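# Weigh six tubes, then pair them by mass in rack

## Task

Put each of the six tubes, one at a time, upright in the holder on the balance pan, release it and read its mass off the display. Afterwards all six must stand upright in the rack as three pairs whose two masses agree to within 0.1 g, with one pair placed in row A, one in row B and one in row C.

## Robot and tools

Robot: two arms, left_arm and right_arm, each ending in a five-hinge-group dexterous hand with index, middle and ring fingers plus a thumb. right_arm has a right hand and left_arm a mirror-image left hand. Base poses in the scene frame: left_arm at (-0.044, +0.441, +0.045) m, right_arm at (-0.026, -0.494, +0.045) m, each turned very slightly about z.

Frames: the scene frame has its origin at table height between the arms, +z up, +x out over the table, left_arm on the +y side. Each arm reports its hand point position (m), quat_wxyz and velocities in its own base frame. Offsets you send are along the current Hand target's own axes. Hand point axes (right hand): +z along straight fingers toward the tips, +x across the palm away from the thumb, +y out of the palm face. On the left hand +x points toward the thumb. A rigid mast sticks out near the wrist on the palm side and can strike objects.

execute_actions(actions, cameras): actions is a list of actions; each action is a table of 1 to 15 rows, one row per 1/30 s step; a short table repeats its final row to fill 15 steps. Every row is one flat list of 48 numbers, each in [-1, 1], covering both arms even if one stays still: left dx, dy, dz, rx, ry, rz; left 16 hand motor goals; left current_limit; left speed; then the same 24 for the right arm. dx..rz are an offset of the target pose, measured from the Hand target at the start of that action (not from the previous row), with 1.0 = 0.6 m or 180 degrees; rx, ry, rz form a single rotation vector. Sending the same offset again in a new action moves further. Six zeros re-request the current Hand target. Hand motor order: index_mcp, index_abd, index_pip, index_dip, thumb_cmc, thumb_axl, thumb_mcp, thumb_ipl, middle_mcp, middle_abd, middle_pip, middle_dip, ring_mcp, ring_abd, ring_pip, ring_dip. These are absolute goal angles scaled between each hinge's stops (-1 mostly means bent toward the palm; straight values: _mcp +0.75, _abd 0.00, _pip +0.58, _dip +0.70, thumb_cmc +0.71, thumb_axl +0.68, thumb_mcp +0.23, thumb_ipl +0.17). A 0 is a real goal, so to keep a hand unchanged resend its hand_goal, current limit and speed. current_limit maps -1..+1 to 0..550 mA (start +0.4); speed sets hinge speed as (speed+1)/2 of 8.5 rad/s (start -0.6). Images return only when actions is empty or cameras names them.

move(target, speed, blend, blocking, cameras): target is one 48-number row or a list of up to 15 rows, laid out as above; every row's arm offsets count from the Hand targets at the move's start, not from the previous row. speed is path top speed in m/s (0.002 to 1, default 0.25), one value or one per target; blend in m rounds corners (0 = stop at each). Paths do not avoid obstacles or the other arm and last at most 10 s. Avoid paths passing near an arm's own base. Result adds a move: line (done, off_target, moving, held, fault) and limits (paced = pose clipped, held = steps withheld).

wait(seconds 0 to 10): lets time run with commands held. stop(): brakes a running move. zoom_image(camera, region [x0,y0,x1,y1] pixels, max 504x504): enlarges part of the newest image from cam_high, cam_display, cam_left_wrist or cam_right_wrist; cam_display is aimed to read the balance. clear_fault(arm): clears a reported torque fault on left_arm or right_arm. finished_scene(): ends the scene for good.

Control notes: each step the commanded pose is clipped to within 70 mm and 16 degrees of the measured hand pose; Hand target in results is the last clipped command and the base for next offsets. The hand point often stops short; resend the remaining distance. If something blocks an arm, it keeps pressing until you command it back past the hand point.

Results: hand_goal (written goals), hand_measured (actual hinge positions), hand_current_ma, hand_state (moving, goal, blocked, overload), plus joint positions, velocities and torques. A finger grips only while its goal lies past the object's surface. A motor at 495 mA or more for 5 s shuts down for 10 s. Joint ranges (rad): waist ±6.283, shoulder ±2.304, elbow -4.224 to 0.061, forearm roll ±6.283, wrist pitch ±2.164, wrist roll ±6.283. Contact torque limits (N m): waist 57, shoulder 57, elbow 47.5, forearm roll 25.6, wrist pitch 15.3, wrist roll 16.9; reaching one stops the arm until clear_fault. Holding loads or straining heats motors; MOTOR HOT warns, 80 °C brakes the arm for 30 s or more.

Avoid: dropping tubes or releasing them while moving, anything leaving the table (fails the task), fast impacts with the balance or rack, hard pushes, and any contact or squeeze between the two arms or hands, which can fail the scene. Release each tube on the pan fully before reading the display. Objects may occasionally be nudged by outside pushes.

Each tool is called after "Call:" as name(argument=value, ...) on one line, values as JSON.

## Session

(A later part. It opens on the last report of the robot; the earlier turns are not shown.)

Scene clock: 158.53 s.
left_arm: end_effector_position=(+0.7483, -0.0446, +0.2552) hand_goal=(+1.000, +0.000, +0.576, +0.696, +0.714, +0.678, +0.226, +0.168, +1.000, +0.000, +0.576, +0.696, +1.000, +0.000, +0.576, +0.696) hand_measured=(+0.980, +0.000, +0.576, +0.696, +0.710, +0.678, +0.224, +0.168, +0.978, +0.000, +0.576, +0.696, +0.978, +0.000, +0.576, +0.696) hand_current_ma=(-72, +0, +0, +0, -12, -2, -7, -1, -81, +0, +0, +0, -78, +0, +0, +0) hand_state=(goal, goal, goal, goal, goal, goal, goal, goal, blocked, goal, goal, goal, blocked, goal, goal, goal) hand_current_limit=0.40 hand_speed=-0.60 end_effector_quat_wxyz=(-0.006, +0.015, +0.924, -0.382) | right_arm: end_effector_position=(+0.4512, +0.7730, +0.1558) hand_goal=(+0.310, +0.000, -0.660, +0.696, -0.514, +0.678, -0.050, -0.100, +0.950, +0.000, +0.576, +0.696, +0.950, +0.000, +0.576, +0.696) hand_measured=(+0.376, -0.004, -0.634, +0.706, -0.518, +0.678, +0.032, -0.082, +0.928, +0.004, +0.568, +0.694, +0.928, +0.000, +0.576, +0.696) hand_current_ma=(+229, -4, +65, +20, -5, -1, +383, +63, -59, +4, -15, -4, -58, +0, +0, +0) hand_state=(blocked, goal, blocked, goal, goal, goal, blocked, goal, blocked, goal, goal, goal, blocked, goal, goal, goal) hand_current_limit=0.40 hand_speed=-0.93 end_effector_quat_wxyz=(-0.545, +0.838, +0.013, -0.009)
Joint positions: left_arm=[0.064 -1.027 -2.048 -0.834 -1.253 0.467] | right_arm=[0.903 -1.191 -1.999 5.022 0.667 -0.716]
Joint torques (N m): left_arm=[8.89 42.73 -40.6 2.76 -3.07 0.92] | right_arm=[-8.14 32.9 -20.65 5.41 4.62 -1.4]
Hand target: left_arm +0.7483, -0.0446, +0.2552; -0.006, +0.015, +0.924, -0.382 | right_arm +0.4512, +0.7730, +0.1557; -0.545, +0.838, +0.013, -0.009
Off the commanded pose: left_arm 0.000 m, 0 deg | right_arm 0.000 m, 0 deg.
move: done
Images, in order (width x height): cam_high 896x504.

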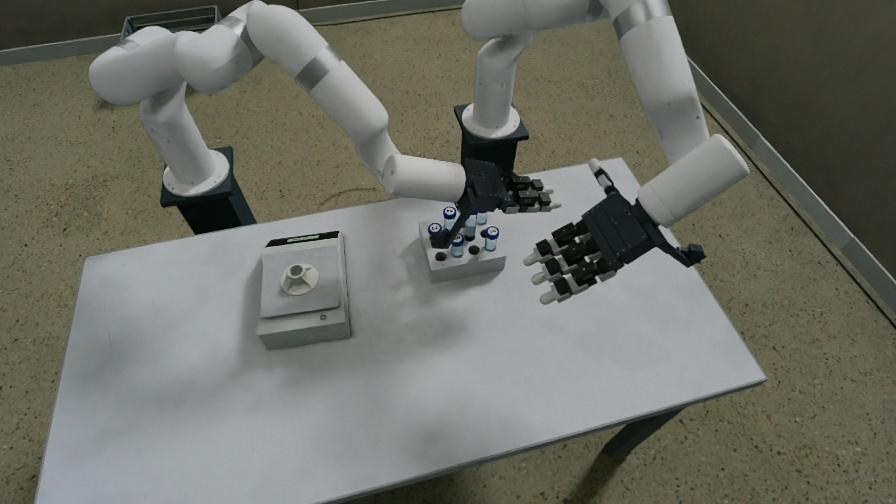

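Call:
move(target=[0,0,0,0,0,0,1,0,0.576,0.696,0.714,0.678,0.226,0.168,1,0,0.576,0.696,1,0,0.576,0.696,0.4,-0.6, 0,0.0792,0.0353,0,0,0,0.31,0,-0.66,0.696,-0.514,0.678,-0.05,-0.1,0.95,0,0.576,0.696,0.95,0,0.576,0.696,0.4,-0.93], speed=0.06, cameras=["cam_high","cam_right_wrist"])

Call:
zoom_image(camera="cam_high", region=[420, 180, 520, 280])

Scene clock: 160.17 s.
left_arm: end_effector_position=(+0.7483, -0.0446, +0.2552) hand_goal=(+1.000, +0.000, +0.576, +0.696, +0.714, +0.678, +0.226, +0.168, +1.000, +0.000, +0.576, +0.696, +1.000, +0.000, +0.576, +0.696) hand_measured=(+0.980, +0.000, +0.576, +0.696, +0.710, +0.678, +0.224, +0.168, +0.978, +0.000, +0.576, +0.696, +0.978, +0.000, +0.576, +0.696) hand_current_ma=(-72, +0, +0, +0, -12, -2, -7, -1, -81, +0, +0, +0, -78, +0, +0, +0) hand_state=(goal, goal, goal, goal, goal, goal, goal, goal, blocked, goal, goal, goal, blocked, goal, goal, goal) hand_current_limit=0.40 hand_speed=-0.60 end_effector_quat_wxyz=(-0.006, +0.015, +0.924, -0.382) | right_arm: end_effector_position=(+0.4512, +0.7730, +0.1038) hand_goal=(+0.310, +0.000, -0.660, +0.696, -0.514, +0.678, -0.050, -0.100, +0.950, +0.000, +0.576, +0.696, +0.950, +0.000, +0.576, +0.696) hand_measured=(+0.376, -0.004, -0.634, +0.706, -0.518, +0.678, +0.032, -0.082, +0.928, +0.004, +0.568, +0.694, +0.928, +0.000, +0.576, +0.696) hand_current_ma=(+229, -4, +66, +20, -5, -1, +382, +63, -59, +4, -15, -4, -58, +0, +0, +0) hand_state=(blocked, goal, blocked, goal, goal, goal, blocked, goal, blocked, goal, goal, goal, blocked, goal, goal, goal) hand_current_limit=0.40 hand_speed=-0.93 end_effector_quat_wxyz=(-0.545, +0.838, +0.013, -0.009)
Joint positions: left_arm=[0.064 -1.027 -2.048 -0.834 -1.253 0.467] | right_arm=[0.903 -1.273 -2.027 5.086 0.685 -0.798]
Joint torques (N m): left_arm=[9.63 42.29 -40.53 2.73 -3.08 0.85] | right_arm=[3.36 34.08 -19.88 4.99 4.7 -1.36]
Hand target: left_arm +0.7483, -0.0446, +0.2552; -0.006, +0.015, +0.924, -0.382 | right_arm +0.4511, +0.7731, +0.1037; -0.545, +0.838, +0.013, -0.009
Off the commanded pose: left_arm 0.000 m, 0 deg | right_arm 0.000 m, 0 deg.
move: done
camera_calibration:
cam_right_wrist: T_world_to_cam=[[-0.76427, -0.320671, -0.559519, 0.678736], [-0.38997, -0.461206, 0.797002, 0.403307], [-0.51363, 0.82732, 0.227434, -0.305263], [0, 0, 0, 1]] pos_world=[0.519222, 0.656209, 0.127757]
Images, in order (width x height): cam_high 896x504, cam_right_wrist 672x504.

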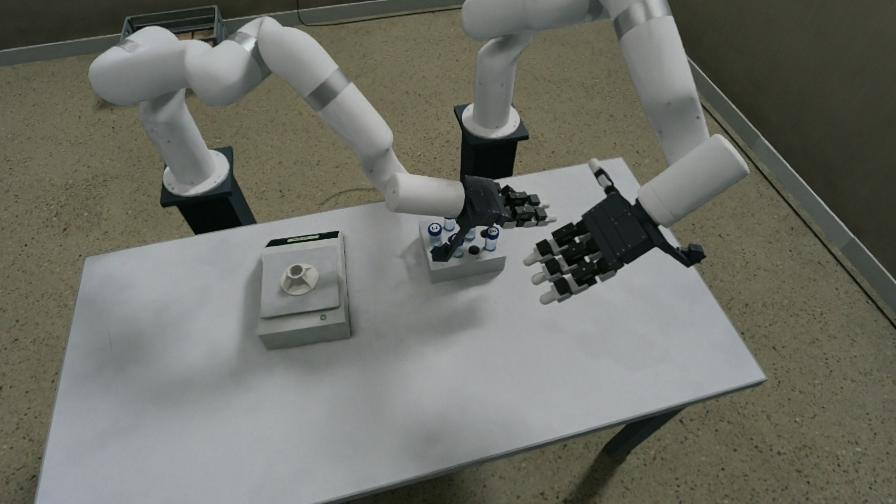

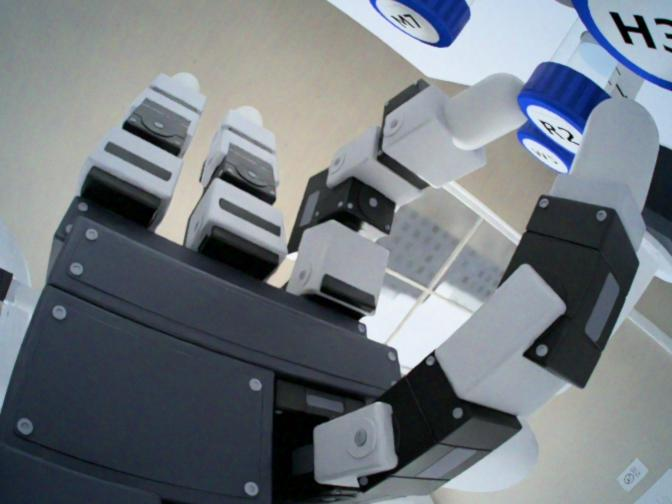

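Scaled by 5.040.

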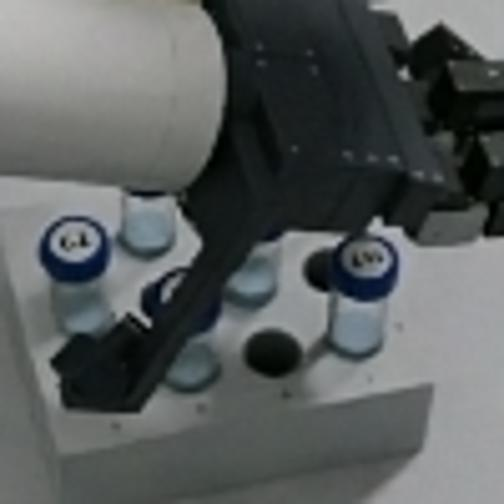

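Call:
move(target=[0,0,0,0,0,0,1,0,0.576,0.696,0.714,0.678,0.226,0.168,1,0,0.576,0.696,1,0,0.576,0.696,0.4,-0.6, 0,0.0053,0.0024,0,0,0,0.31,0,-0.66,0.696,-0.514,0.678,-0.05,-0.1,0.95,0,0.576,0.696,0.95,0,0.576,0.696,0.4,-0.93], speed=0.04, cameras=[])

Call:
execute_actions(actions=[[[0,0,0,0,0,0,1,0,0.576,0.696,0.714,0.678,0.226,0.168,1,0,0.576,0.696,1,0,0.576,0.696,0.4,-0.6, 0,0,0,0,0,0,0.38,0,-0.66,0.696,-0.514,0.678,0.02,-0.085,0.95,0,0.576,0.696,0.95,0,0.576,0.696,0.4,-0.93]],[[0,0,0,0,0,0,1,0,0.576,0.696,0.714,0.678,0.226,0.168,1,0,0.576,0.696,1,0,0.576,0.696,0.4,-0.6, 0,0,0,0,0,0,0.44,0,-0.68,0.696,-0.514,0.678,0.08,-0.081,0.95,0,0.576,0.696,0.95,0,0.576,0.696,0.4,-0.9]],[[0,0,0,0,0,0,1,0,0.576,0.696,0.714,0.678,0.226,0.168,1,0,0.576,0.696,1,0,0.576,0.696,0.4,-0.6, 0,0,0,0,0,0,0.50,0,-0.70,0.696,-0.514,0.678,0.15,-0.081,0.95,0,0.576,0.696,0.95,0,0.576,0.696,0.4,-0.85]]], cameras=["cam_high","cam_right_wrist"])

Call:
zoom_image(camera="cam_right_wrist", region=[420, 0, 672, 200])

Scene clock: 162.23 s.
left_arm: end_effector_position=(+0.7483, -0.0446, +0.2552) hand_goal=(+1.000, +0.000, +0.576, +0.696, +0.714, +0.678, +0.226, +0.168, +1.000, +0.000, +0.576, +0.696, +1.000, +0.000, +0.576, +0.696) hand_measured=(+0.980, +0.000, +0.576, +0.696, +0.710, +0.678, +0.224, +0.168, +0.978, +0.000, +0.576, +0.696, +0.978, +0.000, +0.576, +0.696) hand_current_ma=(-72, +0, +0, +0, -12, -2, -7, -1, -81, +0, +0, +0, -78, +0, +0, +0) hand_state=(goal, goal, goal, goal, goal, goal, goal, goal, blocked, goal, goal, goal, blocked, goal, goal, goal) hand_current_limit=0.40 hand_speed=-0.60 end_effector_quat_wxyz=(-0.006, +0.015, +0.924, -0.382) | right_arm: end_effector_position=(+0.4511, +0.7731, +0.1002) hand_goal=(+0.310, +0.000, -0.660, +0.696, -0.514, +0.678, -0.050, -0.100, +0.950, +0.000, +0.576, +0.696, +0.950, +0.000, +0.576, +0.696) hand_measured=(+0.376, -0.004, -0.634, +0.706, -0.518, +0.678, +0.032, -0.082, +0.928, +0.004, +0.568, +0.694, +0.928, +0.000, +0.576, +0.696) hand_current_ma=(+229, -4, +66, +20, -5, -1, +382, +63, -59, +4, -15, -4, -58, +0, +0, +0) hand_state=(blocked, goal, blocked, goal, goal, goal, blocked, goal, blocked, goal, goal, goal, blocked, goal, goal, goal) hand_current_limit=0.40 hand_speed=-0.93 end_effector_quat_wxyz=(-0.545, +0.838, +0.013, -0.009)
Joint positions: left_arm=[0.064 -1.027 -2.048 -0.834 -1.253 0.467] | right_arm=[0.903 -1.279 -2.03 5.089 0.686 -0.802]
Joint torques (N m): left_arm=[10.03 43.1 -39.7 2.55 -2.99 0.86] | right_arm=[11.22 33 -20.2 5.62 4.68 -1.23]
Hand target: left_arm +0.7483, -0.0446, +0.2552; -0.006, +0.015, +0.924, -0.382 | right_arm +0.4511, +0.7731, +0.1002; -0.545, +0.838, +0.013, -0.009
Off the commanded pose: left_arm 0.000 m, 0 deg | right_arm 0.000 m, 0 deg.
move: done
No camera images: "cameras" was empty.

Scene clock: 163.93 s.
left_arm: end_effector_position=(+0.7483, -0.0446, +0.2552) hand_goal=(+1.000, +0.000, +0.576, +0.696, +0.714, +0.678, +0.226, +0.168, +1.000, +0.000, +0.576, +0.696, +1.000, +0.000, +0.576, +0.696) hand_measured=(+0.980, +0.000, +0.576, +0.696, +0.710, +0.678, +0.224, +0.168, +0.978, +0.000, +0.576, +0.696, +0.978, +0.000, +0.576, +0.696) hand_current_ma=(-72, +0, +0, +0, -12, -2, -7, -1, -81, +0, +0, +0, -78, +0, +0, +0) hand_state=(goal, goal, goal, goal, goal, goal, goal, goal, blocked, goal, goal, goal, blocked, goal, goal, goal) hand_current_limit=0.40 hand_speed=-0.60 end_effector_quat_wxyz=(-0.006, +0.015, +0.924, -0.382) | right_arm: end_effector_position=(+0.4511, +0.7731, +0.1002) hand_goal=(+0.500, +0.000, -0.700, +0.696, -0.514, +0.678, +0.150, -0.080, +0.950, +0.000, +0.576, +0.696, +0.950, +0.000, +0.576, +0.696) hand_measured=(+0.488, -0.004, -0.694, +0.700, -0.518, +0.678, +0.146, -0.078, +0.928, +0.004, +0.568, +0.694, +0.928, +0.000, +0.576, +0.696) hand_current_ma=(-24, -4, +10, +4, -5, -1, -9, +5, -59, +4, -15, -4, -58, +0, +0, +0) hand_state=(goal, goal, goal, goal, goal, goal, goal, goal, blocked, goal, goal, goal, blocked, goal, goal, goal) hand_current_limit=0.40 hand_speed=-0.85 end_effector_quat_wxyz=(-0.545, +0.838, +0.013, -0.009)
Joint positions: left_arm=[0.064 -1.027 -2.048 -0.834 -1.253 0.467] | right_arm=[0.903 -1.279 -2.03 5.089 0.686 -0.802]
Joint torques (N m): left_arm=[9.18 43.66 -40.36 2.38 -2.74 0.96] | right_arm=[11.13 33.21 -18.99 5.04 4.36 -1.12]
Hand target: left_arm +0.7483, -0.0446, +0.2552; -0.006, +0.015, +0.924, -0.382 | right_arm +0.4511, +0.7731, +0.1002; -0.545, +0.838, +0.013, -0.009
Off the commanded pose: left_arm 0.000 m, 0 deg | right_arm 0.000 m, 0 deg.
Step readings (end_effector_position of left_arm | right_arm):
0: (+0.7483, -0.0446, +0.2552) | (+0.4511, +0.7731, +0.1002)
1: (+0.7483, -0.0446, +0.2552) | (+0.4511, +0.7731, +0.1002)
2: (+0.7483, -0.0446, +0.2552) | (+0.4511, +0.7731, +0.1002)
4: (+0.7483, -0.0446, +0.2552) | (+0.4511, +0.7731, +0.1002)
8: (+0.7483, -0.0446, +0.2552) | (+0.4511, +0.7731, +0.1002)
15: (+0.7483, -0.0446, +0.2552) | (+0.4511, +0.7731, +0.1002)
16: (+0.7483, -0.0446, +0.2552) | (+0.4511, +0.7731, +0.1002)
17: (+0.7483, -0.0446, +0.2552) | (+0.4511, +0.7731, +0.1002)
19: (+0.7483, -0.0446, +0.2552) | (+0.4511, +0.7731, +0.1002)
23: (+0.7483, -0.0446, +0.2552) | (+0.4511, +0.7731, +0.1002)
30: (+0.7483, -0.0446, +0.2552) | (+0.4511, +0.7731, +0.1002)
31: (+0.7483, -0.0446, +0.2552) | (+0.4511, +0.7731, +0.1002)
32: (+0.7483, -0.0446, +0.2552) | (+0.4511, +0.7731, +0.1002)
34: (+0.7483, -0.0446, +0.2552) | (+0.4511, +0.7731, +0.1002)
38: (+0.7483, -0.0446, +0.2552) | (+0.4511, +0.7731, +0.1002)
45: (+0.7483, -0.0446, +0.2552) | (+0.4511, +0.7731, +0.1002)
camera_calibration:
cam_right_wrist: T_world_to_cam=[[-0.76426, -0.320771, -0.559475, 0.676732], [-0.389891, -0.461214, 0.797036, 0.406143], [-0.513704, 0.827277, 0.227422, -0.30451], [0, 0, 0, 1]] pos_world=[0.519122, 0.656309, 0.124157]
Images, in order (width x height): cam_high 896x504, cam_right_wrist 672x504.

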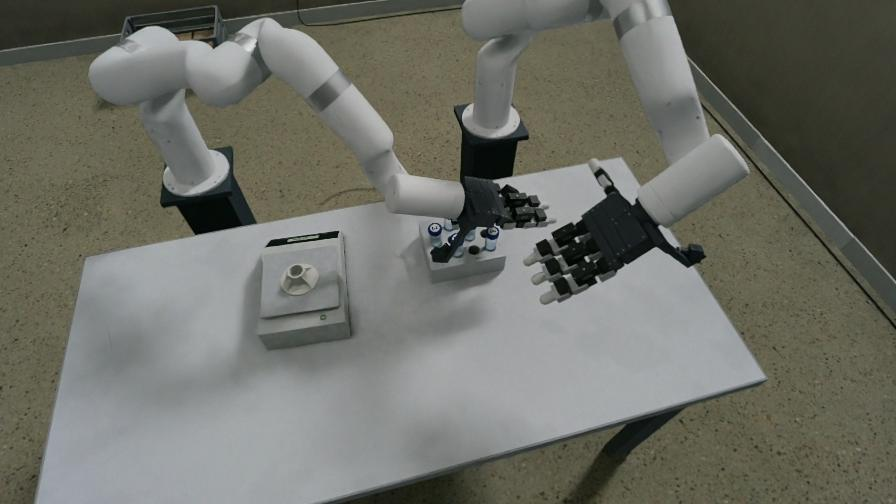

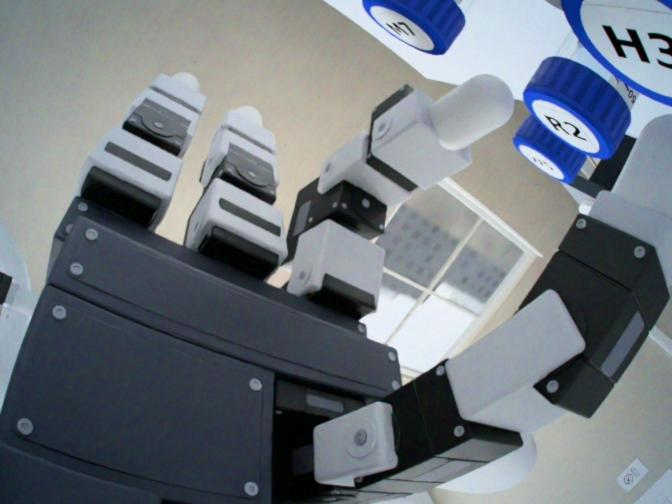

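Scaled by 2.000 from the camera's 672x504 image, which has a finer 960x720 frame.

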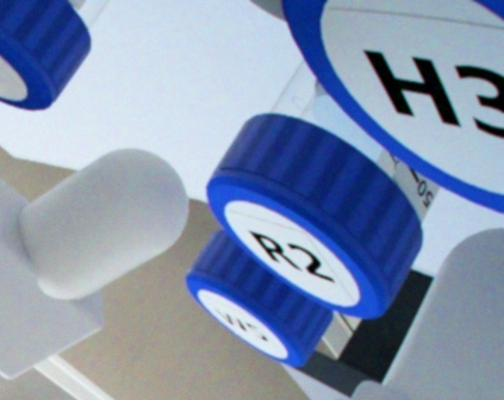

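Call:
move(target=[[0,0,0,0,0,0,1,0,0.576,0.696,0.714,0.678,0.226,0.168,1,0,0.576,0.696,1,0,0.576,0.696,0.4,-0.6, 0,-0.0685,-0.0305,0,0,0,0.50,0,-0.70,0.696,-0.514,0.678,0.15,-0.081,0.95,0,0.576,0.696,0.95,0,0.576,0.696,0.4,-0.85],[0,0,0,0,0,0,1,0,0.576,0.696,0.714,0.678,0.226,0.168,1,0,0.576,0.696,1,0,0.576,0.696,0.4,-0.6, -0.0758,-0.038,-0.099,0,0,0,0.50,0,-0.70,0.696,-0.514,0.678,0.15,-0.081,0.95,0,0.576,0.696,0.95,0,0.576,0.696,0.4,-0.85],[0,0,0,0,0,0,1,0,0.576,0.696,0.714,0.678,0.226,0.168,1,0,0.576,0.696,1,0,0.576,0.696,0.4,-0.6, -0.0758,0.0422,-0.0633,0,0,0,0.50,0,-0.70,0.696,-0.514,0.678,0.15,-0.081,0.95,0,0.576,0.696,0.95,0,0.576,0.696,0.4,-0.85]], speed=[0.12,0.15,0.07], blend=[0.005,0.005,0], cameras=["cam_high","cam_right_wrist"])

Call:
zoom_image(camera="cam_right_wrist", region=[420, 0, 672, 200])

Call:
zoom_image(camera="cam_high", region=[400, 180, 520, 290])

Scene clock: 168.87 s.
left_arm: end_effector_position=(+0.7483, -0.0446, +0.2552) hand_goal=(+1.000, +0.000, +0.576, +0.696, +0.714, +0.678, +0.226, +0.168, +1.000, +0.000, +0.576, +0.696, +1.000, +0.000, +0.576, +0.696) hand_measured=(+0.980, +0.000, +0.576, +0.696, +0.710, +0.678, +0.224, +0.168, +0.978, +0.000, +0.576, +0.696, +0.978, +0.000, +0.576, +0.696) hand_current_ma=(-72, +0, +0, +0, -12, -2, -7, -1, -81, +0, +0, +0, -78, +0, +0, +0) hand_state=(goal, goal, goal, goal, goal, goal, goal, goal, blocked, goal, goal, goal, blocked, goal, goal, goal) hand_current_limit=0.40 hand_speed=-0.60 end_effector_quat_wxyz=(-0.006, +0.015, +0.924, -0.382) | right_arm: end_effector_position=(+0.4071, +0.7267, +0.0926) hand_goal=(+0.500, +0.000, -0.700, +0.696, -0.514, +0.678, +0.150, -0.080, +0.950, +0.000, +0.576, +0.696, +0.950, +0.000, +0.576, +0.696) hand_measured=(+0.490, -0.002, -0.694, +0.698, -0.518, +0.678, +0.146, -0.078, +0.928, +0.004, +0.568, +0.694, +0.928, +0.000, +0.576, +0.696) hand_current_ma=(-21, -3, +9, +4, -5, -1, -8, +4, -59, +4, -15, -4, -58, +0, +0, +0) hand_state=(goal, goal, goal, goal, goal, goal, goal, goal, blocked, goal, goal, goal, blocked, goal, goal, goal) hand_current_limit=0.40 hand_speed=-0.85 end_effector_quat_wxyz=(-0.545, +0.838, +0.013, -0.009)
Joint positions: left_arm=[0.064 -1.027 -2.048 -0.834 -1.253 0.467] | right_arm=[0.911 -1.121 -1.701 5.272 0.759 -1.036]
Joint torques (N m): left_arm=[9.59 42.58 -39.97 2.77 -2.54 0.72] | right_arm=[11.77 29.01 -18.75 4.96 4.79 -1.46]
Hand target: left_arm +0.7483, -0.0446, +0.2552; -0.006, +0.015, +0.924, -0.382 | right_arm +0.4071, +0.7267, +0.0926; -0.545, +0.838, +0.013, -0.009
Off the commanded pose: left_arm 0.000 m, 0 deg | right_arm 0.000 m, 0 deg.
move: done
camera_calibration:
cam_right_wrist: T_world_to_cam=[[-0.764248, -0.320756, -0.559501, 0.623956], [-0.389915, -0.461224, 0.797018, 0.373665], [-0.513704, 0.827277, 0.227422, -0.286999], [0, 0, 0, 1]] pos_world=[0.475122, 0.609909, 0.116557]
Images, in order (width x height): cam_high 896x504, cam_right_wrist 672x504.

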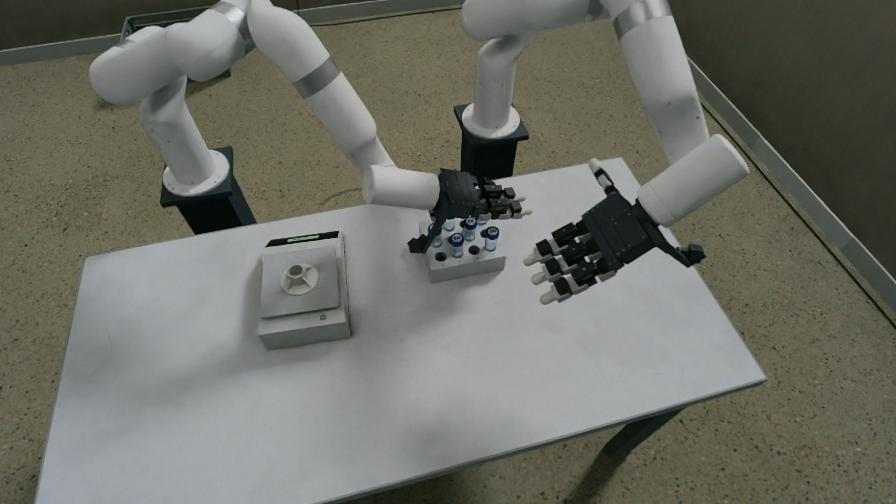

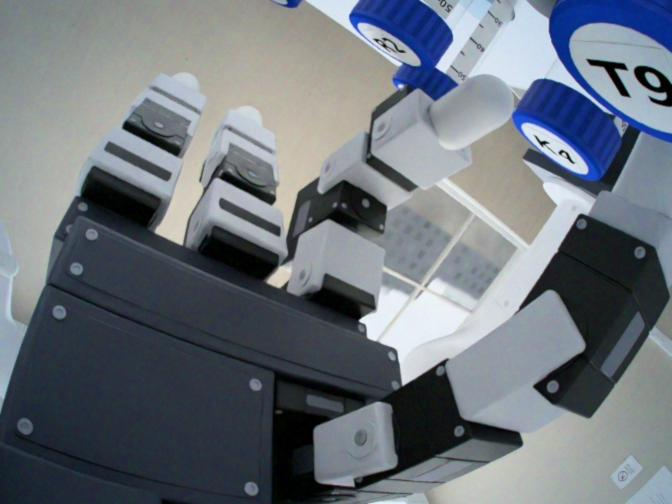

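Scaled by 2.000 from the camera's 672x504 image, which has a finer 960x720 frame.

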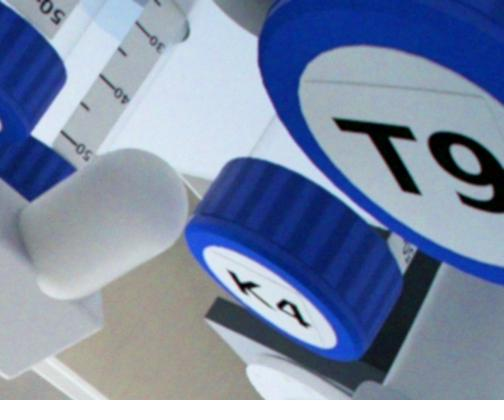

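Scaled by 4.200.

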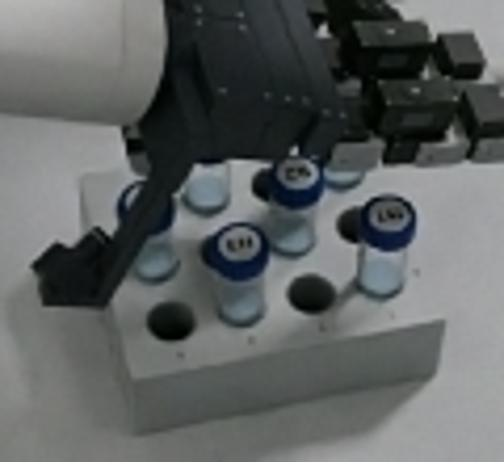

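Call:
execute_actions(actions=[[[0,0,0,0,0,0,1,0,0.576,0.696,0.714,0.678,0.226,0.168,1,0,0.576,0.696,1,0,0.576,0.696,0.4,-0.6, 0,0,0,0,0,0,0.43,0,-0.69,0.696,-0.514,0.678,0.05,-0.09,0.95,0,0.576,0.696,0.95,0,0.576,0.696,0.4,-0.9]],[[0,0,0,0,0,0,1,0,0.576,0.696,0.714,0.678,0.226,0.168,1,0,0.576,0.696,1,0,0.576,0.696,0.4,-0.6, 0,0,0,0,0,0,0.38,0,-0.67,0.696,-0.514,0.678,0.0,-0.1,0.95,0,0.576,0.696,0.95,0,0.576,0.696,0.4,-0.93]],[[0,0,0,0,0,0,1,0,0.576,0.696,0.714,0.678,0.226,0.168,1,0,0.576,0.696,1,0,0.576,0.696,0.4,-0.6, 0,0,0,0,0,0,0.31,0,-0.66,0.696,-0.514,0.678,-0.05,-0.1,0.95,0,0.576,0.696,0.95,0,0.576,0.696,0.4,-0.93]]], cameras=["cam_right_wrist","cam_high"])

Call:
zoom_image(camera="cam_right_wrist", region=[420, 0, 672, 200])

Scene clock: 171.27 s.
left_arm: end_effector_position=(+0.7483, -0.0446, +0.2552) hand_goal=(+1.000, +0.000, +0.576, +0.696, +0.714, +0.678, +0.226, +0.168, +1.000, +0.000, +0.576, +0.696, +1.000, +0.000, +0.576, +0.696) hand_measured=(+0.980, +0.000, +0.576, +0.696, +0.710, +0.678, +0.224, +0.168, +0.978, +0.000, +0.576, +0.696, +0.978, +0.000, +0.576, +0.696) hand_current_ma=(-72, +0, +0, +0, -12, -2, -7, -1, -81, +0, +0, +0, -78, +0, +0, +0) hand_state=(goal, goal, goal, goal, goal, goal, goal, goal, blocked, goal, goal, goal, blocked, goal, goal, goal) hand_current_limit=0.40 hand_speed=-0.60 end_effector_quat_wxyz=(-0.006, +0.015, +0.924, -0.382) | right_arm: end_effector_position=(+0.4071, +0.7267, +0.0926) hand_goal=(+0.310, +0.000, -0.660, +0.696, -0.514, +0.678, -0.050, -0.100, +0.950, +0.000, +0.576, +0.696, +0.950, +0.000, +0.576, +0.696) hand_measured=(+0.382, -0.002, -0.652, +0.698, -0.518, +0.678, +0.034, -0.086, +0.928, +0.004, +0.568, +0.694, +0.928, +0.000, +0.576, +0.696) hand_current_ma=(+254, -3, +13, +4, -5, -1, +385, +43, -59, +4, -15, -4, -58, +0, +0, +0) hand_state=(blocked, goal, goal, goal, goal, goal, blocked, goal, blocked, goal, goal, goal, blocked, goal, goal, goal) hand_current_limit=0.40 hand_speed=-0.93 end_effector_quat_wxyz=(-0.545, +0.838, +0.013, -0.009)
Joint positions: left_arm=[0.064 -1.027 -2.048 -0.834 -1.253 0.467] | right_arm=[0.911 -1.121 -1.701 5.272 0.759 -1.037]
Joint torques (N m): left_arm=[9.51 43.48 -40.39 2.63 -2.57 0.93] | right_arm=[13.14 29.54 -16.82 5.16 4 -1.22]
Hand target: left_arm +0.7483, -0.0446, +0.2552; -0.006, +0.015, +0.924, -0.382 | right_arm +0.4071, +0.7267, +0.0926; -0.545, +0.838, +0.013, -0.009
Off the commanded pose: left_arm 0.000 m, 0 deg | right_arm 0.000 m, 0 deg.
Step readings (end_effector_position of left_arm | right_arm):
0: (+0.7483, -0.0446, +0.2552) | (+0.4071, +0.7267, +0.0926)
1: (+0.7483, -0.0446, +0.2552) | (+0.4071, +0.7267, +0.0926)
2: (+0.7483, -0.0446, +0.2552) | (+0.4071, +0.7267, +0.0926)
4: (+0.7483, -0.0446, +0.2552) | (+0.4071, +0.7267, +0.0926)
8: (+0.7483, -0.0446, +0.2552) | (+0.4071, +0.7267, +0.0926)
15: (+0.7483, -0.0446, +0.2552) | (+0.4071, +0.7267, +0.0926)
16: (+0.7483, -0.0446, +0.2552) | (+0.4071, +0.7267, +0.0926)
17: (+0.7483, -0.0446, +0.2552) | (+0.4071, +0.7267, +0.0926)
19: (+0.7483, -0.0446, +0.2552) | (+0.4071, +0.7267, +0.0926)
23: (+0.7483, -0.0446, +0.2552) | (+0.4071, +0.7267, +0.0926)
30: (+0.7483, -0.0446, +0.2552) | (+0.4071, +0.7267, +0.0926)
31: (+0.7483, -0.0446, +0.2552) | (+0.4071, +0.7267, +0.0926)
32: (+0.7483, -0.0446, +0.2552) | (+0.4071, +0.7267, +0.0926)
34: (+0.7483, -0.0446, +0.2552) | (+0.4071, +0.7267, +0.0926)
38: (+0.7483, -0.0446, +0.2552) | (+0.4071, +0.7267, +0.0926)
45: (+0.7483, -0.0446, +0.2552) | (+0.4071, +0.7267, +0.0926)
camera_calibration:
cam_right_wrist: T_world_to_cam=[[-0.76426, -0.320735, -0.559496, 0.623949], [-0.389852, -0.461329, 0.796989, 0.373701], [-0.513734, 0.827227, 0.227536, -0.286967], [0, 0, 0, 1]] pos_world=[0.475122, 0.609909, 0.116557]
Images, in order (width x height): cam_high 896x504, cam_right_wrist 672x504.

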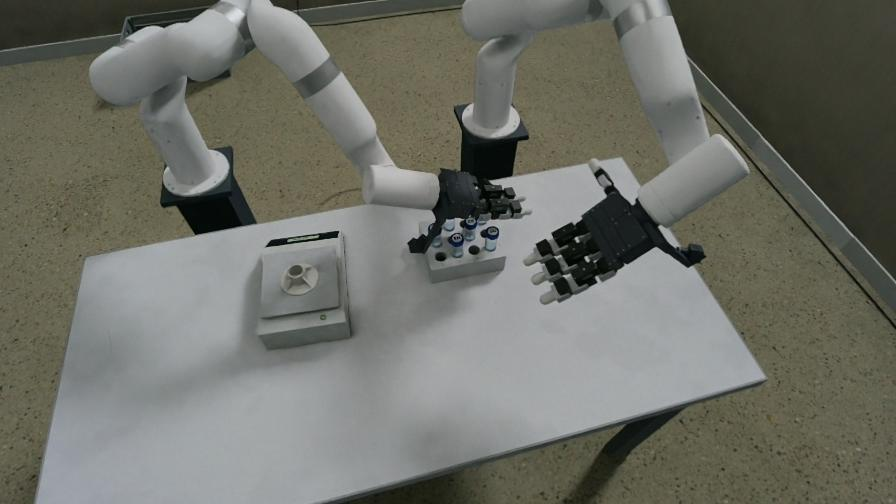

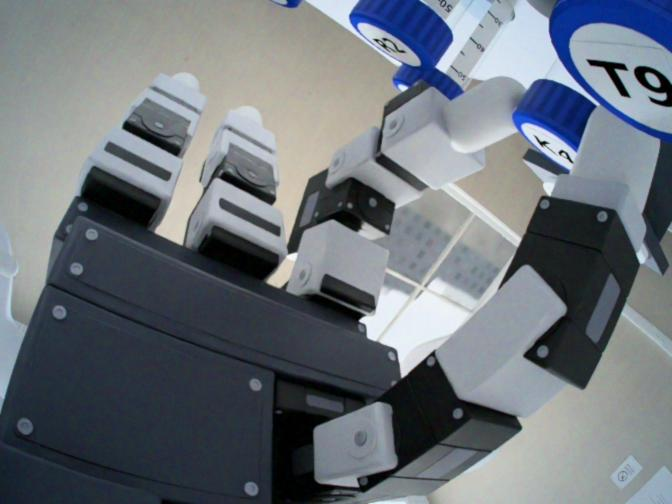

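Scaled by 2.000 from the camera's 672x504 image, which has a finer 960x720 frame.

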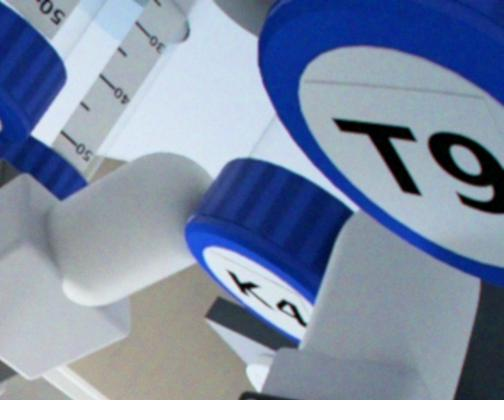

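Call:
move(target=[[0,0,0,0,0,0,1,0,0.576,0.696,0.714,0.678,0.226,0.168,1,0,0.576,0.696,1,0,0.576,0.696,0.4,-0.6, 0,-0.2168,-0.0965,0,0,0,0.31,0,-0.66,0.696,-0.514,0.678,-0.05,-0.1,0.95,0,0.576,0.696,0.95,0,0.576,0.696,0.4,-0.93],[0,-0.3583,0.4762,0,0,0,1,0,0.576,0.696,0.714,0.678,0.226,0.168,1,0,0.576,0.696,1,0,0.576,0.696,0.4,-0.6, 0.1575,0.0520,-0.7110,0,0,0,0.31,0,-0.66,0.696,-0.514,0.678,-0.05,-0.1,0.95,0,0.576,0.696,0.95,0,0.576,0.696,0.4,-0.93]], speed=[0.12,0.25], blend=0.01, cameras=["cam_high","cam_display","cam_left_wrist","cam_right_wrist"])

Call:
zoom_image(camera="cam_high", region=[230, 200, 356, 310])

Call:
zoom_image(camera="cam_left_wrist", region=[140, 90, 308, 258])

Scene clock: 175.50 s.
left_arm: end_effector_position=(+0.7370, -0.3984, +0.2048) hand_goal=(+1.000, +0.000, +0.576, +0.696, +0.714, +0.678, +0.226, +0.168, +1.000, +0.000, +0.576, +0.696, +1.000, +0.000, +0.576, +0.696) hand_measured=(+0.980, +0.000, +0.576, +0.696, +0.710, +0.678, +0.224, +0.168, +0.978, +0.000, +0.576, +0.696, +0.978, +0.000, +0.576, +0.696) hand_current_ma=(-72, +0, +0, +0, -12, -2, -7, -1, -81, +0, +0, +0, -78, +0, +0, +0) hand_state=(goal, goal, goal, goal, goal, goal, goal, goal, blocked, goal, goal, goal, blocked, goal, goal, goal) hand_current_limit=0.40 hand_speed=-0.60 end_effector_quat_wxyz=(-0.006, +0.015, +0.924, -0.382) | right_arm: end_effector_position=(+0.5147, +0.3275, +0.2373) hand_goal=(+0.310, +0.000, -0.660, +0.696, -0.514, +0.678, -0.050, -0.100, +0.950, +0.000, +0.576, +0.696, +0.950, +0.000, +0.576, +0.696) hand_measured=(+0.374, -0.002, -0.634, +0.706, -0.518, +0.678, +0.032, -0.082, +0.928, +0.004, +0.568, +0.694, +0.928, +0.000, +0.576, +0.696) hand_current_ma=(+222, -3, +62, +18, -5, -1, +380, +55, -59, +4, -15, -4, -57, +0, +0, +0) hand_state=(blocked, goal, blocked, goal, goal, goal, blocked, goal, blocked, goal, goal, goal, blocked, goal, goal, goal) hand_current_limit=0.40 hand_speed=-0.93 end_effector_quat_wxyz=(-0.545, +0.838, +0.013, -0.009)
Joint positions: left_arm=[-0.379 -1.273 -2.377 -0.903 -1.008 0.123] | right_arm=[0.29 -0.586 -1.137 4.696 1.084 -0.96]
Joint torques (N m): left_arm=[-13.88 47.47 -41.3 2.92 -2.9 -1.16] | right_arm=[-10.18 45.07 -10.25 -3.27 4.84 0.81]
Hand target: left_arm +0.7370, -0.3984, +0.2048; -0.006, +0.015, +0.924, -0.382 | right_arm +0.5147, +0.3275, +0.2373; -0.545, +0.838, +0.013, -0.009
Off the commanded pose: left_arm 0.000 m, 0 deg | right_arm 0.000 m, 0 deg.
move: done
camera_calibration:
cam_left_wrist: T_world_to_cam=[[0.756463, -0.487716, 0.435772, -0.873933], [-0.408042, 0.168782, 0.897226, 0.131858], [-0.511142, -0.856531, -0.0713308, 0.176698], [0, 0, 0, 1]] pos_world=[0.805219, -0.297138, 0.275133]
cam_right_wrist: T_world_to_cam=[[-0.764042, -0.320858, -0.559723, 0.659119], [-0.390054, -0.461327, 0.796891, 0.116226], [-0.513904, 0.827181, 0.227321, 0.0657574], [0, 0, 0, 1]] pos_world=[0.582722, 0.210709, 0.261357]

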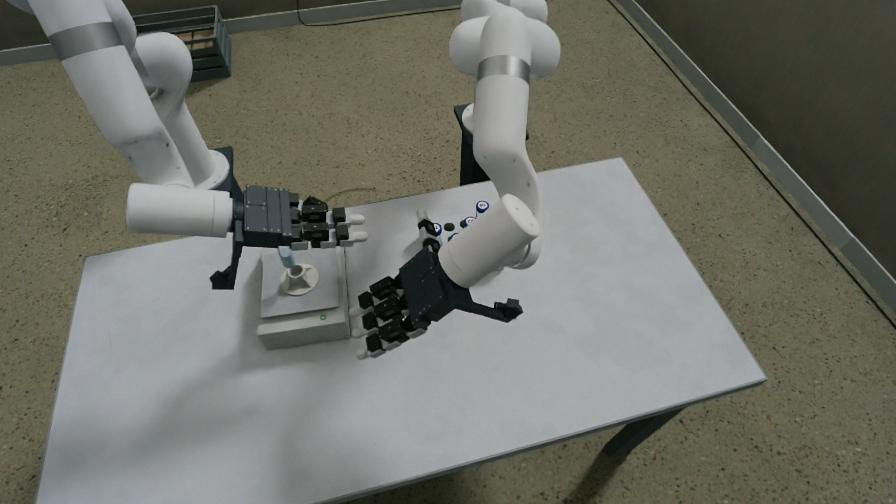

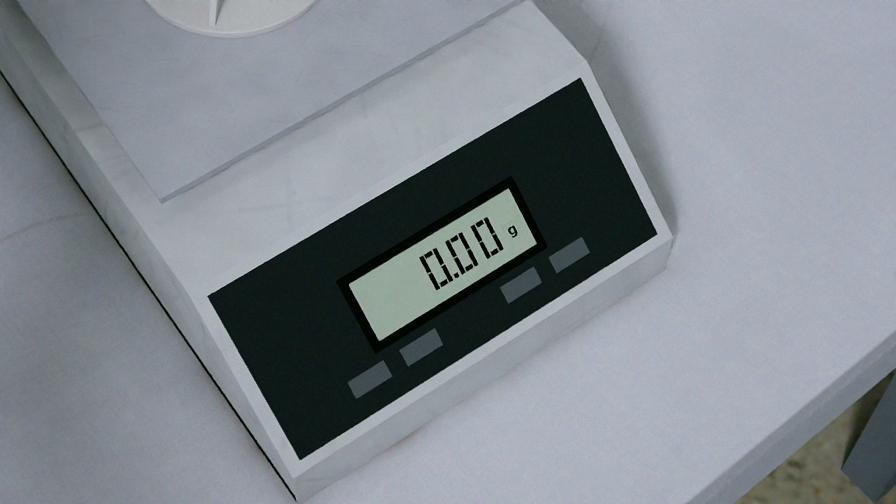

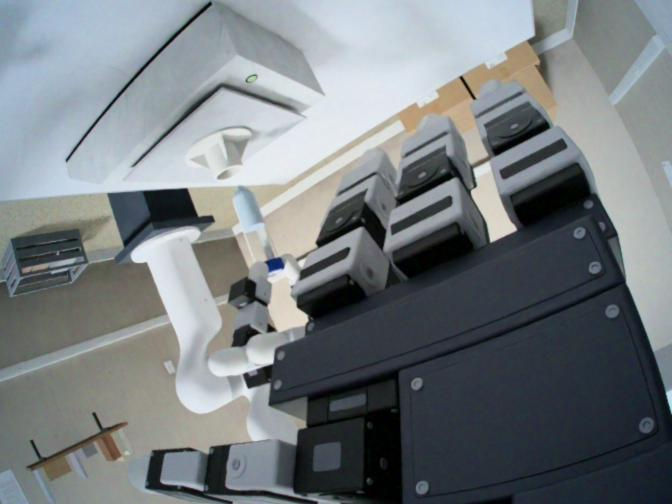

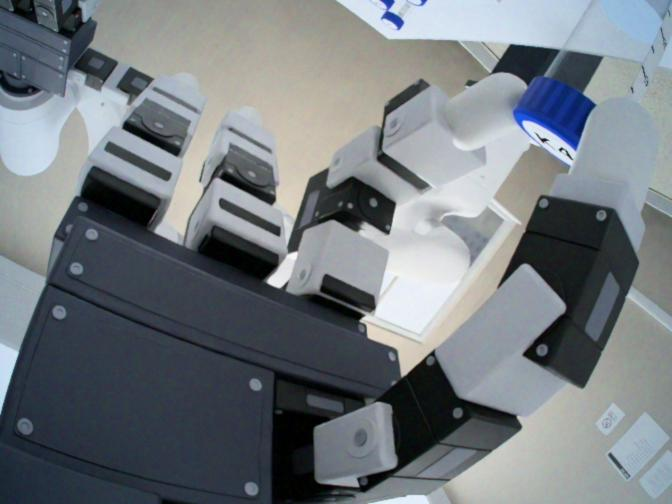

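Scaled by 4.000.

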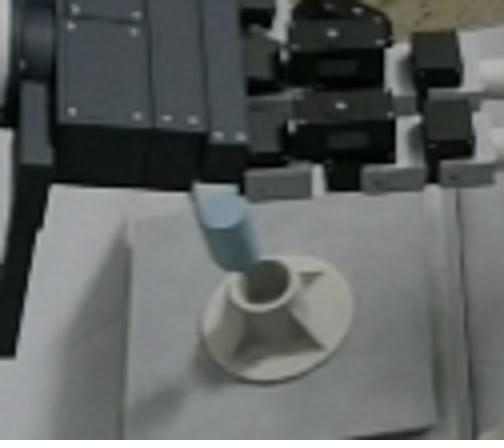

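Scaled by 3.000 from the camera's 672x504 image, which has a finer 960x720 frame.

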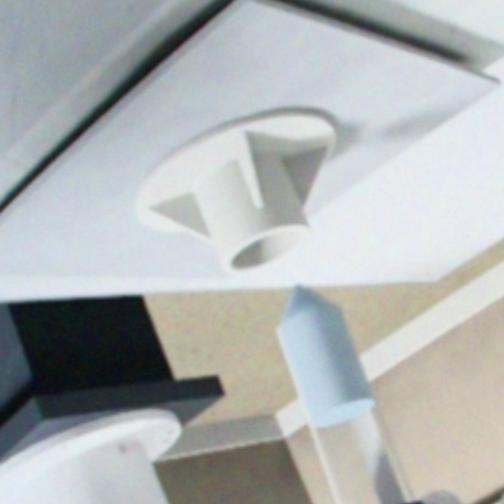

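Call:
move(target=[0,0,0,0,0,0,1,0,0.576,0.696,0.714,0.678,0.226,0.168,1,0,0.576,0.696,1,0,0.576,0.696,0.4,-0.6, -0.0017,0.0091,0.0041,0.0278,0,0,0.31,0,-0.66,0.696,-0.514,0.678,-0.05,-0.1,0.95,0,0.576,0.696,0.95,0,0.576,0.696,0.4,-0.93], speed=0.08, cameras=["cam_high","cam_left_wrist"])

Call:
zoom_image(camera="cam_high", region=[230, 200, 356, 310])

Call:
zoom_image(camera="cam_left_wrist", region=[140, 90, 308, 258])

Scene clock: 177.80 s.
left_arm: end_effector_position=(+0.7370, -0.3984, +0.2048) hand_goal=(+1.000, +0.000, +0.576, +0.696, +0.714, +0.678, +0.226, +0.168, +1.000, +0.000, +0.576, +0.696, +1.000, +0.000, +0.576, +0.696) hand_measured=(+0.980, +0.000, +0.576, +0.696, +0.710, +0.678, +0.224, +0.168, +0.978, +0.000, +0.576, +0.696, +0.978, +0.000, +0.576, +0.696) hand_current_ma=(-72, +0, +0, +0, -12, -2, -7, -1, -81, +0, +0, +0, -78, +0, +0, +0) hand_state=(goal, goal, goal, goal, goal, goal, goal, goal, blocked, goal, goal, goal, blocked, goal, goal, goal) hand_current_limit=0.40 hand_speed=-0.60 end_effector_quat_wxyz=(-0.006, +0.015, +0.924, -0.382) | right_arm: end_effector_position=(+0.5137, +0.3275, +0.2314) hand_goal=(+0.310, +0.000, -0.660, +0.696, -0.514, +0.678, -0.050, -0.100, +0.950, +0.000, +0.576, +0.696, +0.950, +0.000, +0.576, +0.696) hand_measured=(+0.374, -0.002, -0.634, +0.706, -0.518, +0.678, +0.032, -0.082, +0.928, +0.004, +0.568, +0.694, +0.928, +0.000, +0.576, +0.696) hand_current_ma=(+222, -3, +62, +18, -5, -1, +380, +55, -59, +4, -15, -4, -57, +0, +0, +0) hand_state=(blocked, goal, blocked, goal, goal, goal, blocked, goal, blocked, goal, goal, goal, blocked, goal, goal, goal) hand_current_limit=0.40 hand_speed=-0.93 end_effector_quat_wxyz=(-0.581, +0.814, +0.013, -0.010)
Joint positions: left_arm=[-0.379 -1.273 -2.378 -0.903 -1.008 0.123] | right_arm=[0.266 -0.613 -1.119 4.749 1.17 -1.032]
Joint torques (N m): left_arm=[-12.41 47.54 -41.68 2.62 -2.8 -1.13] | right_arm=[-10.11 17.37 -10.13 5.56 5.05 -1.37]
Hand target: left_arm +0.7370, -0.3984, +0.2048; -0.006, +0.015, +0.924, -0.382 | right_arm +0.5137, +0.3275, +0.2314; -0.581, +0.814, +0.013, -0.010
Off the commanded pose: left_arm 0.000 m, 0 deg | right_arm 0.000 m, 0 deg.
move: done
camera_calibration:
cam_left_wrist: T_world_to_cam=[[0.7564, -0.487822, 0.435763, -0.873911], [-0.408012, 0.168831, 0.89723, 0.131848], [-0.511259, -0.856461, -0.0713332, 0.176814], [0, 0, 0, 1]] pos_world=[0.805219, -0.297138, 0.275133]
Images, in order (width x height): cam_high 896x504, cam_left_wrist 672x504.

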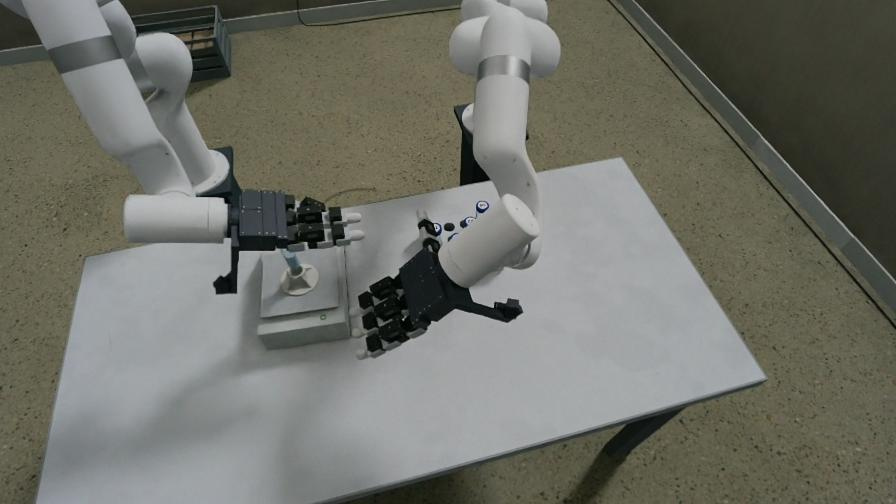

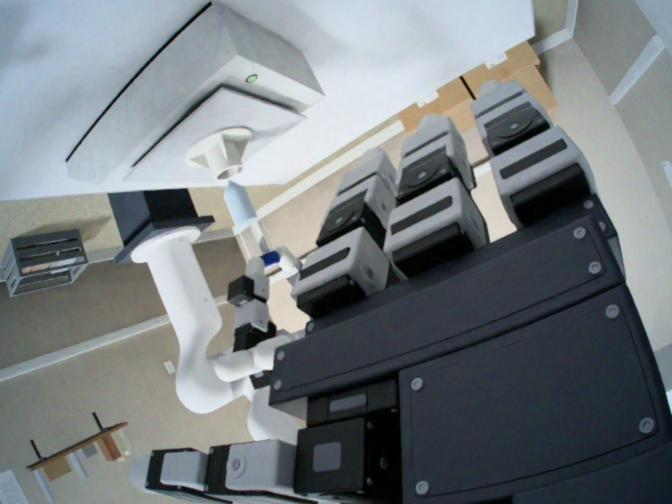

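Scaled by 4.000.

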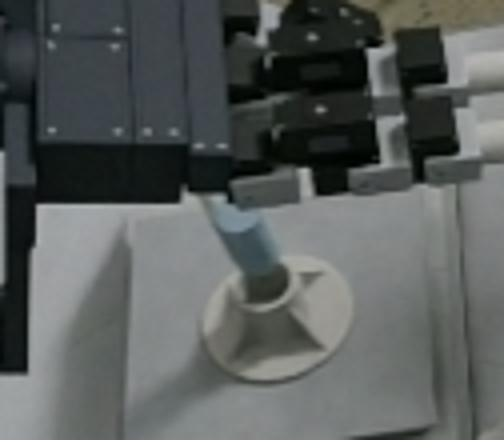

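Scaled by 3.000 from the camera's 672x504 image, which has a finer 960x720 frame.

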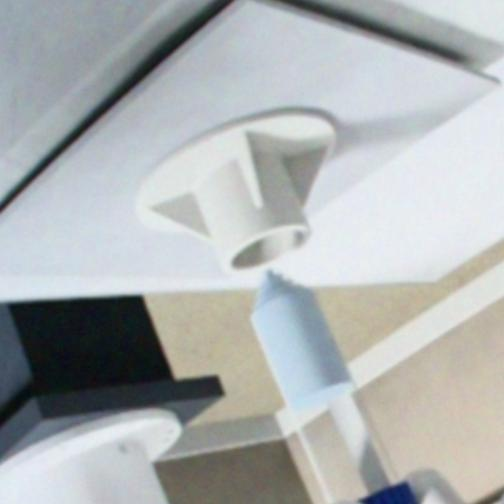

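Call:
move(target=[0,0,0,0,0,0,1,0,0.576,0.696,0.714,0.678,0.226,0.168,1,0,0.576,0.696,1,0,0.576,0.696,0.4,-0.6, 0.0025,0.0646,0.0222,0,0,0,0.31,0,-0.66,0.696,-0.514,0.678,-0.05,-0.1,0.95,0,0.576,0.696,0.95,0,0.576,0.696,0.4,-0.93], speed=0.05, cameras=["cam_display","cam_left_wrist"])

Call:
zoom_image(camera="cam_left_wrist", region=[140, 90, 308, 258])

Scene clock: 179.47 s.
left_arm: end_effector_position=(+0.7370, -0.3984, +0.2048) hand_goal=(+1.000, +0.000, +0.576, +0.696, +0.714, +0.678, +0.226, +0.168, +1.000, +0.000, +0.576, +0.696, +1.000, +0.000, +0.576, +0.696) hand_measured=(+0.980, +0.000, +0.576, +0.696, +0.710, +0.678, +0.224, +0.168, +0.978, +0.000, +0.576, +0.696, +0.978, +0.000, +0.576, +0.696) hand_current_ma=(-72, +0, +0, +0, -12, -2, -7, -1, -81, +0, +0, +0, -78, +0, +0, +0) hand_state=(goal, goal, goal, goal, goal, goal, goal, goal, blocked, goal, goal, goal, blocked, goal, goal, goal) hand_current_limit=0.40 hand_speed=-0.60 end_effector_quat_wxyz=(-0.006, +0.015, +0.924, -0.382) | right_arm: end_effector_position=(+0.5151, +0.3275, +0.1905) hand_goal=(+0.310, +0.000, -0.660, +0.696, -0.514, +0.678, -0.050, -0.100, +0.950, +0.000, +0.576, +0.696, +0.950, +0.000, +0.576, +0.696) hand_measured=(+0.374, -0.002, -0.630, +0.708, -0.518, +0.678, +0.028, -0.082, +0.928, +0.004, +0.568, +0.694, +0.928, +0.000, +0.576, +0.696) hand_current_ma=(+221, -3, +76, +24, -5, -1, +367, +55, -59, +4, -15, -4, -57, +0, +0, +0) hand_state=(blocked, goal, blocked, goal, goal, goal, blocked, goal, blocked, goal, goal, goal, blocked, goal, goal, goal) hand_current_limit=0.40 hand_speed=-0.93 end_effector_quat_wxyz=(-0.581, +0.814, +0.013, -0.010)
Joint positions: left_arm=[-0.379 -1.273 -2.378 -0.903 -1.008 0.123] | right_arm=[0.266 -0.688 -1.124 4.778 1.174 -1.108]
Joint torques (N m): left_arm=[-12.69 47.8 -40.57 2.54 -2.81 -1.1] | right_arm=[-9.79 17.43 -15.97 4.86 4.56 -1.21]
Hand target: left_arm +0.7370, -0.3984, +0.2048; -0.006, +0.015, +0.924, -0.382 | right_arm +0.5151, +0.3275, +0.1904; -0.581, +0.814, +0.013, -0.010
Off the commanded pose: left_arm 0.000 m, 0 deg | right_arm 0.000 m, 0 deg.
move: done
camera_calibration:
cam_left_wrist: T_world_to_cam=[[0.7564, -0.487822, 0.435763, -0.873911], [-0.408012, 0.168831, 0.89723, 0.131848], [-0.511259, -0.856461, -0.0713332, 0.176814], [0, 0, 0, 1]] pos_world=[0.805219, -0.297138, 0.275133]
Images, in order (width x height): cam_display 896x504, cam_left_wrist 672x504.

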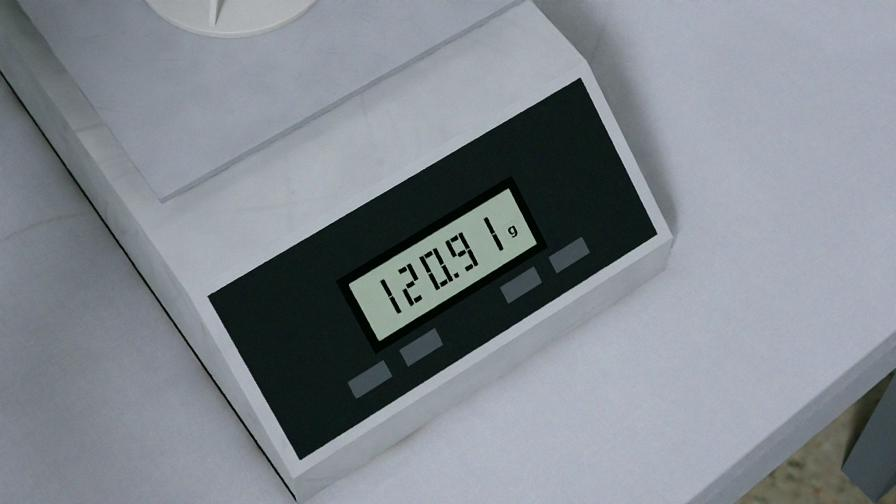

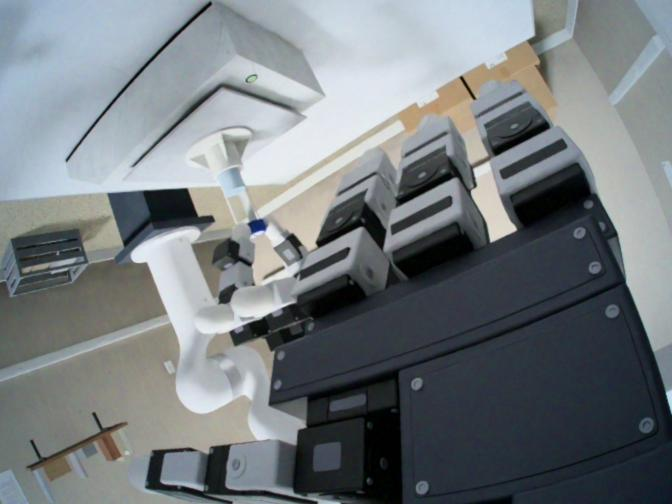

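Scaled by 3.000 from the camera's 672x504 image, which has a finer 960x720 frame.

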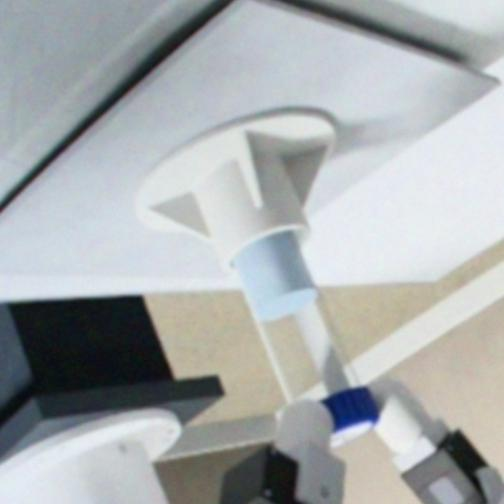

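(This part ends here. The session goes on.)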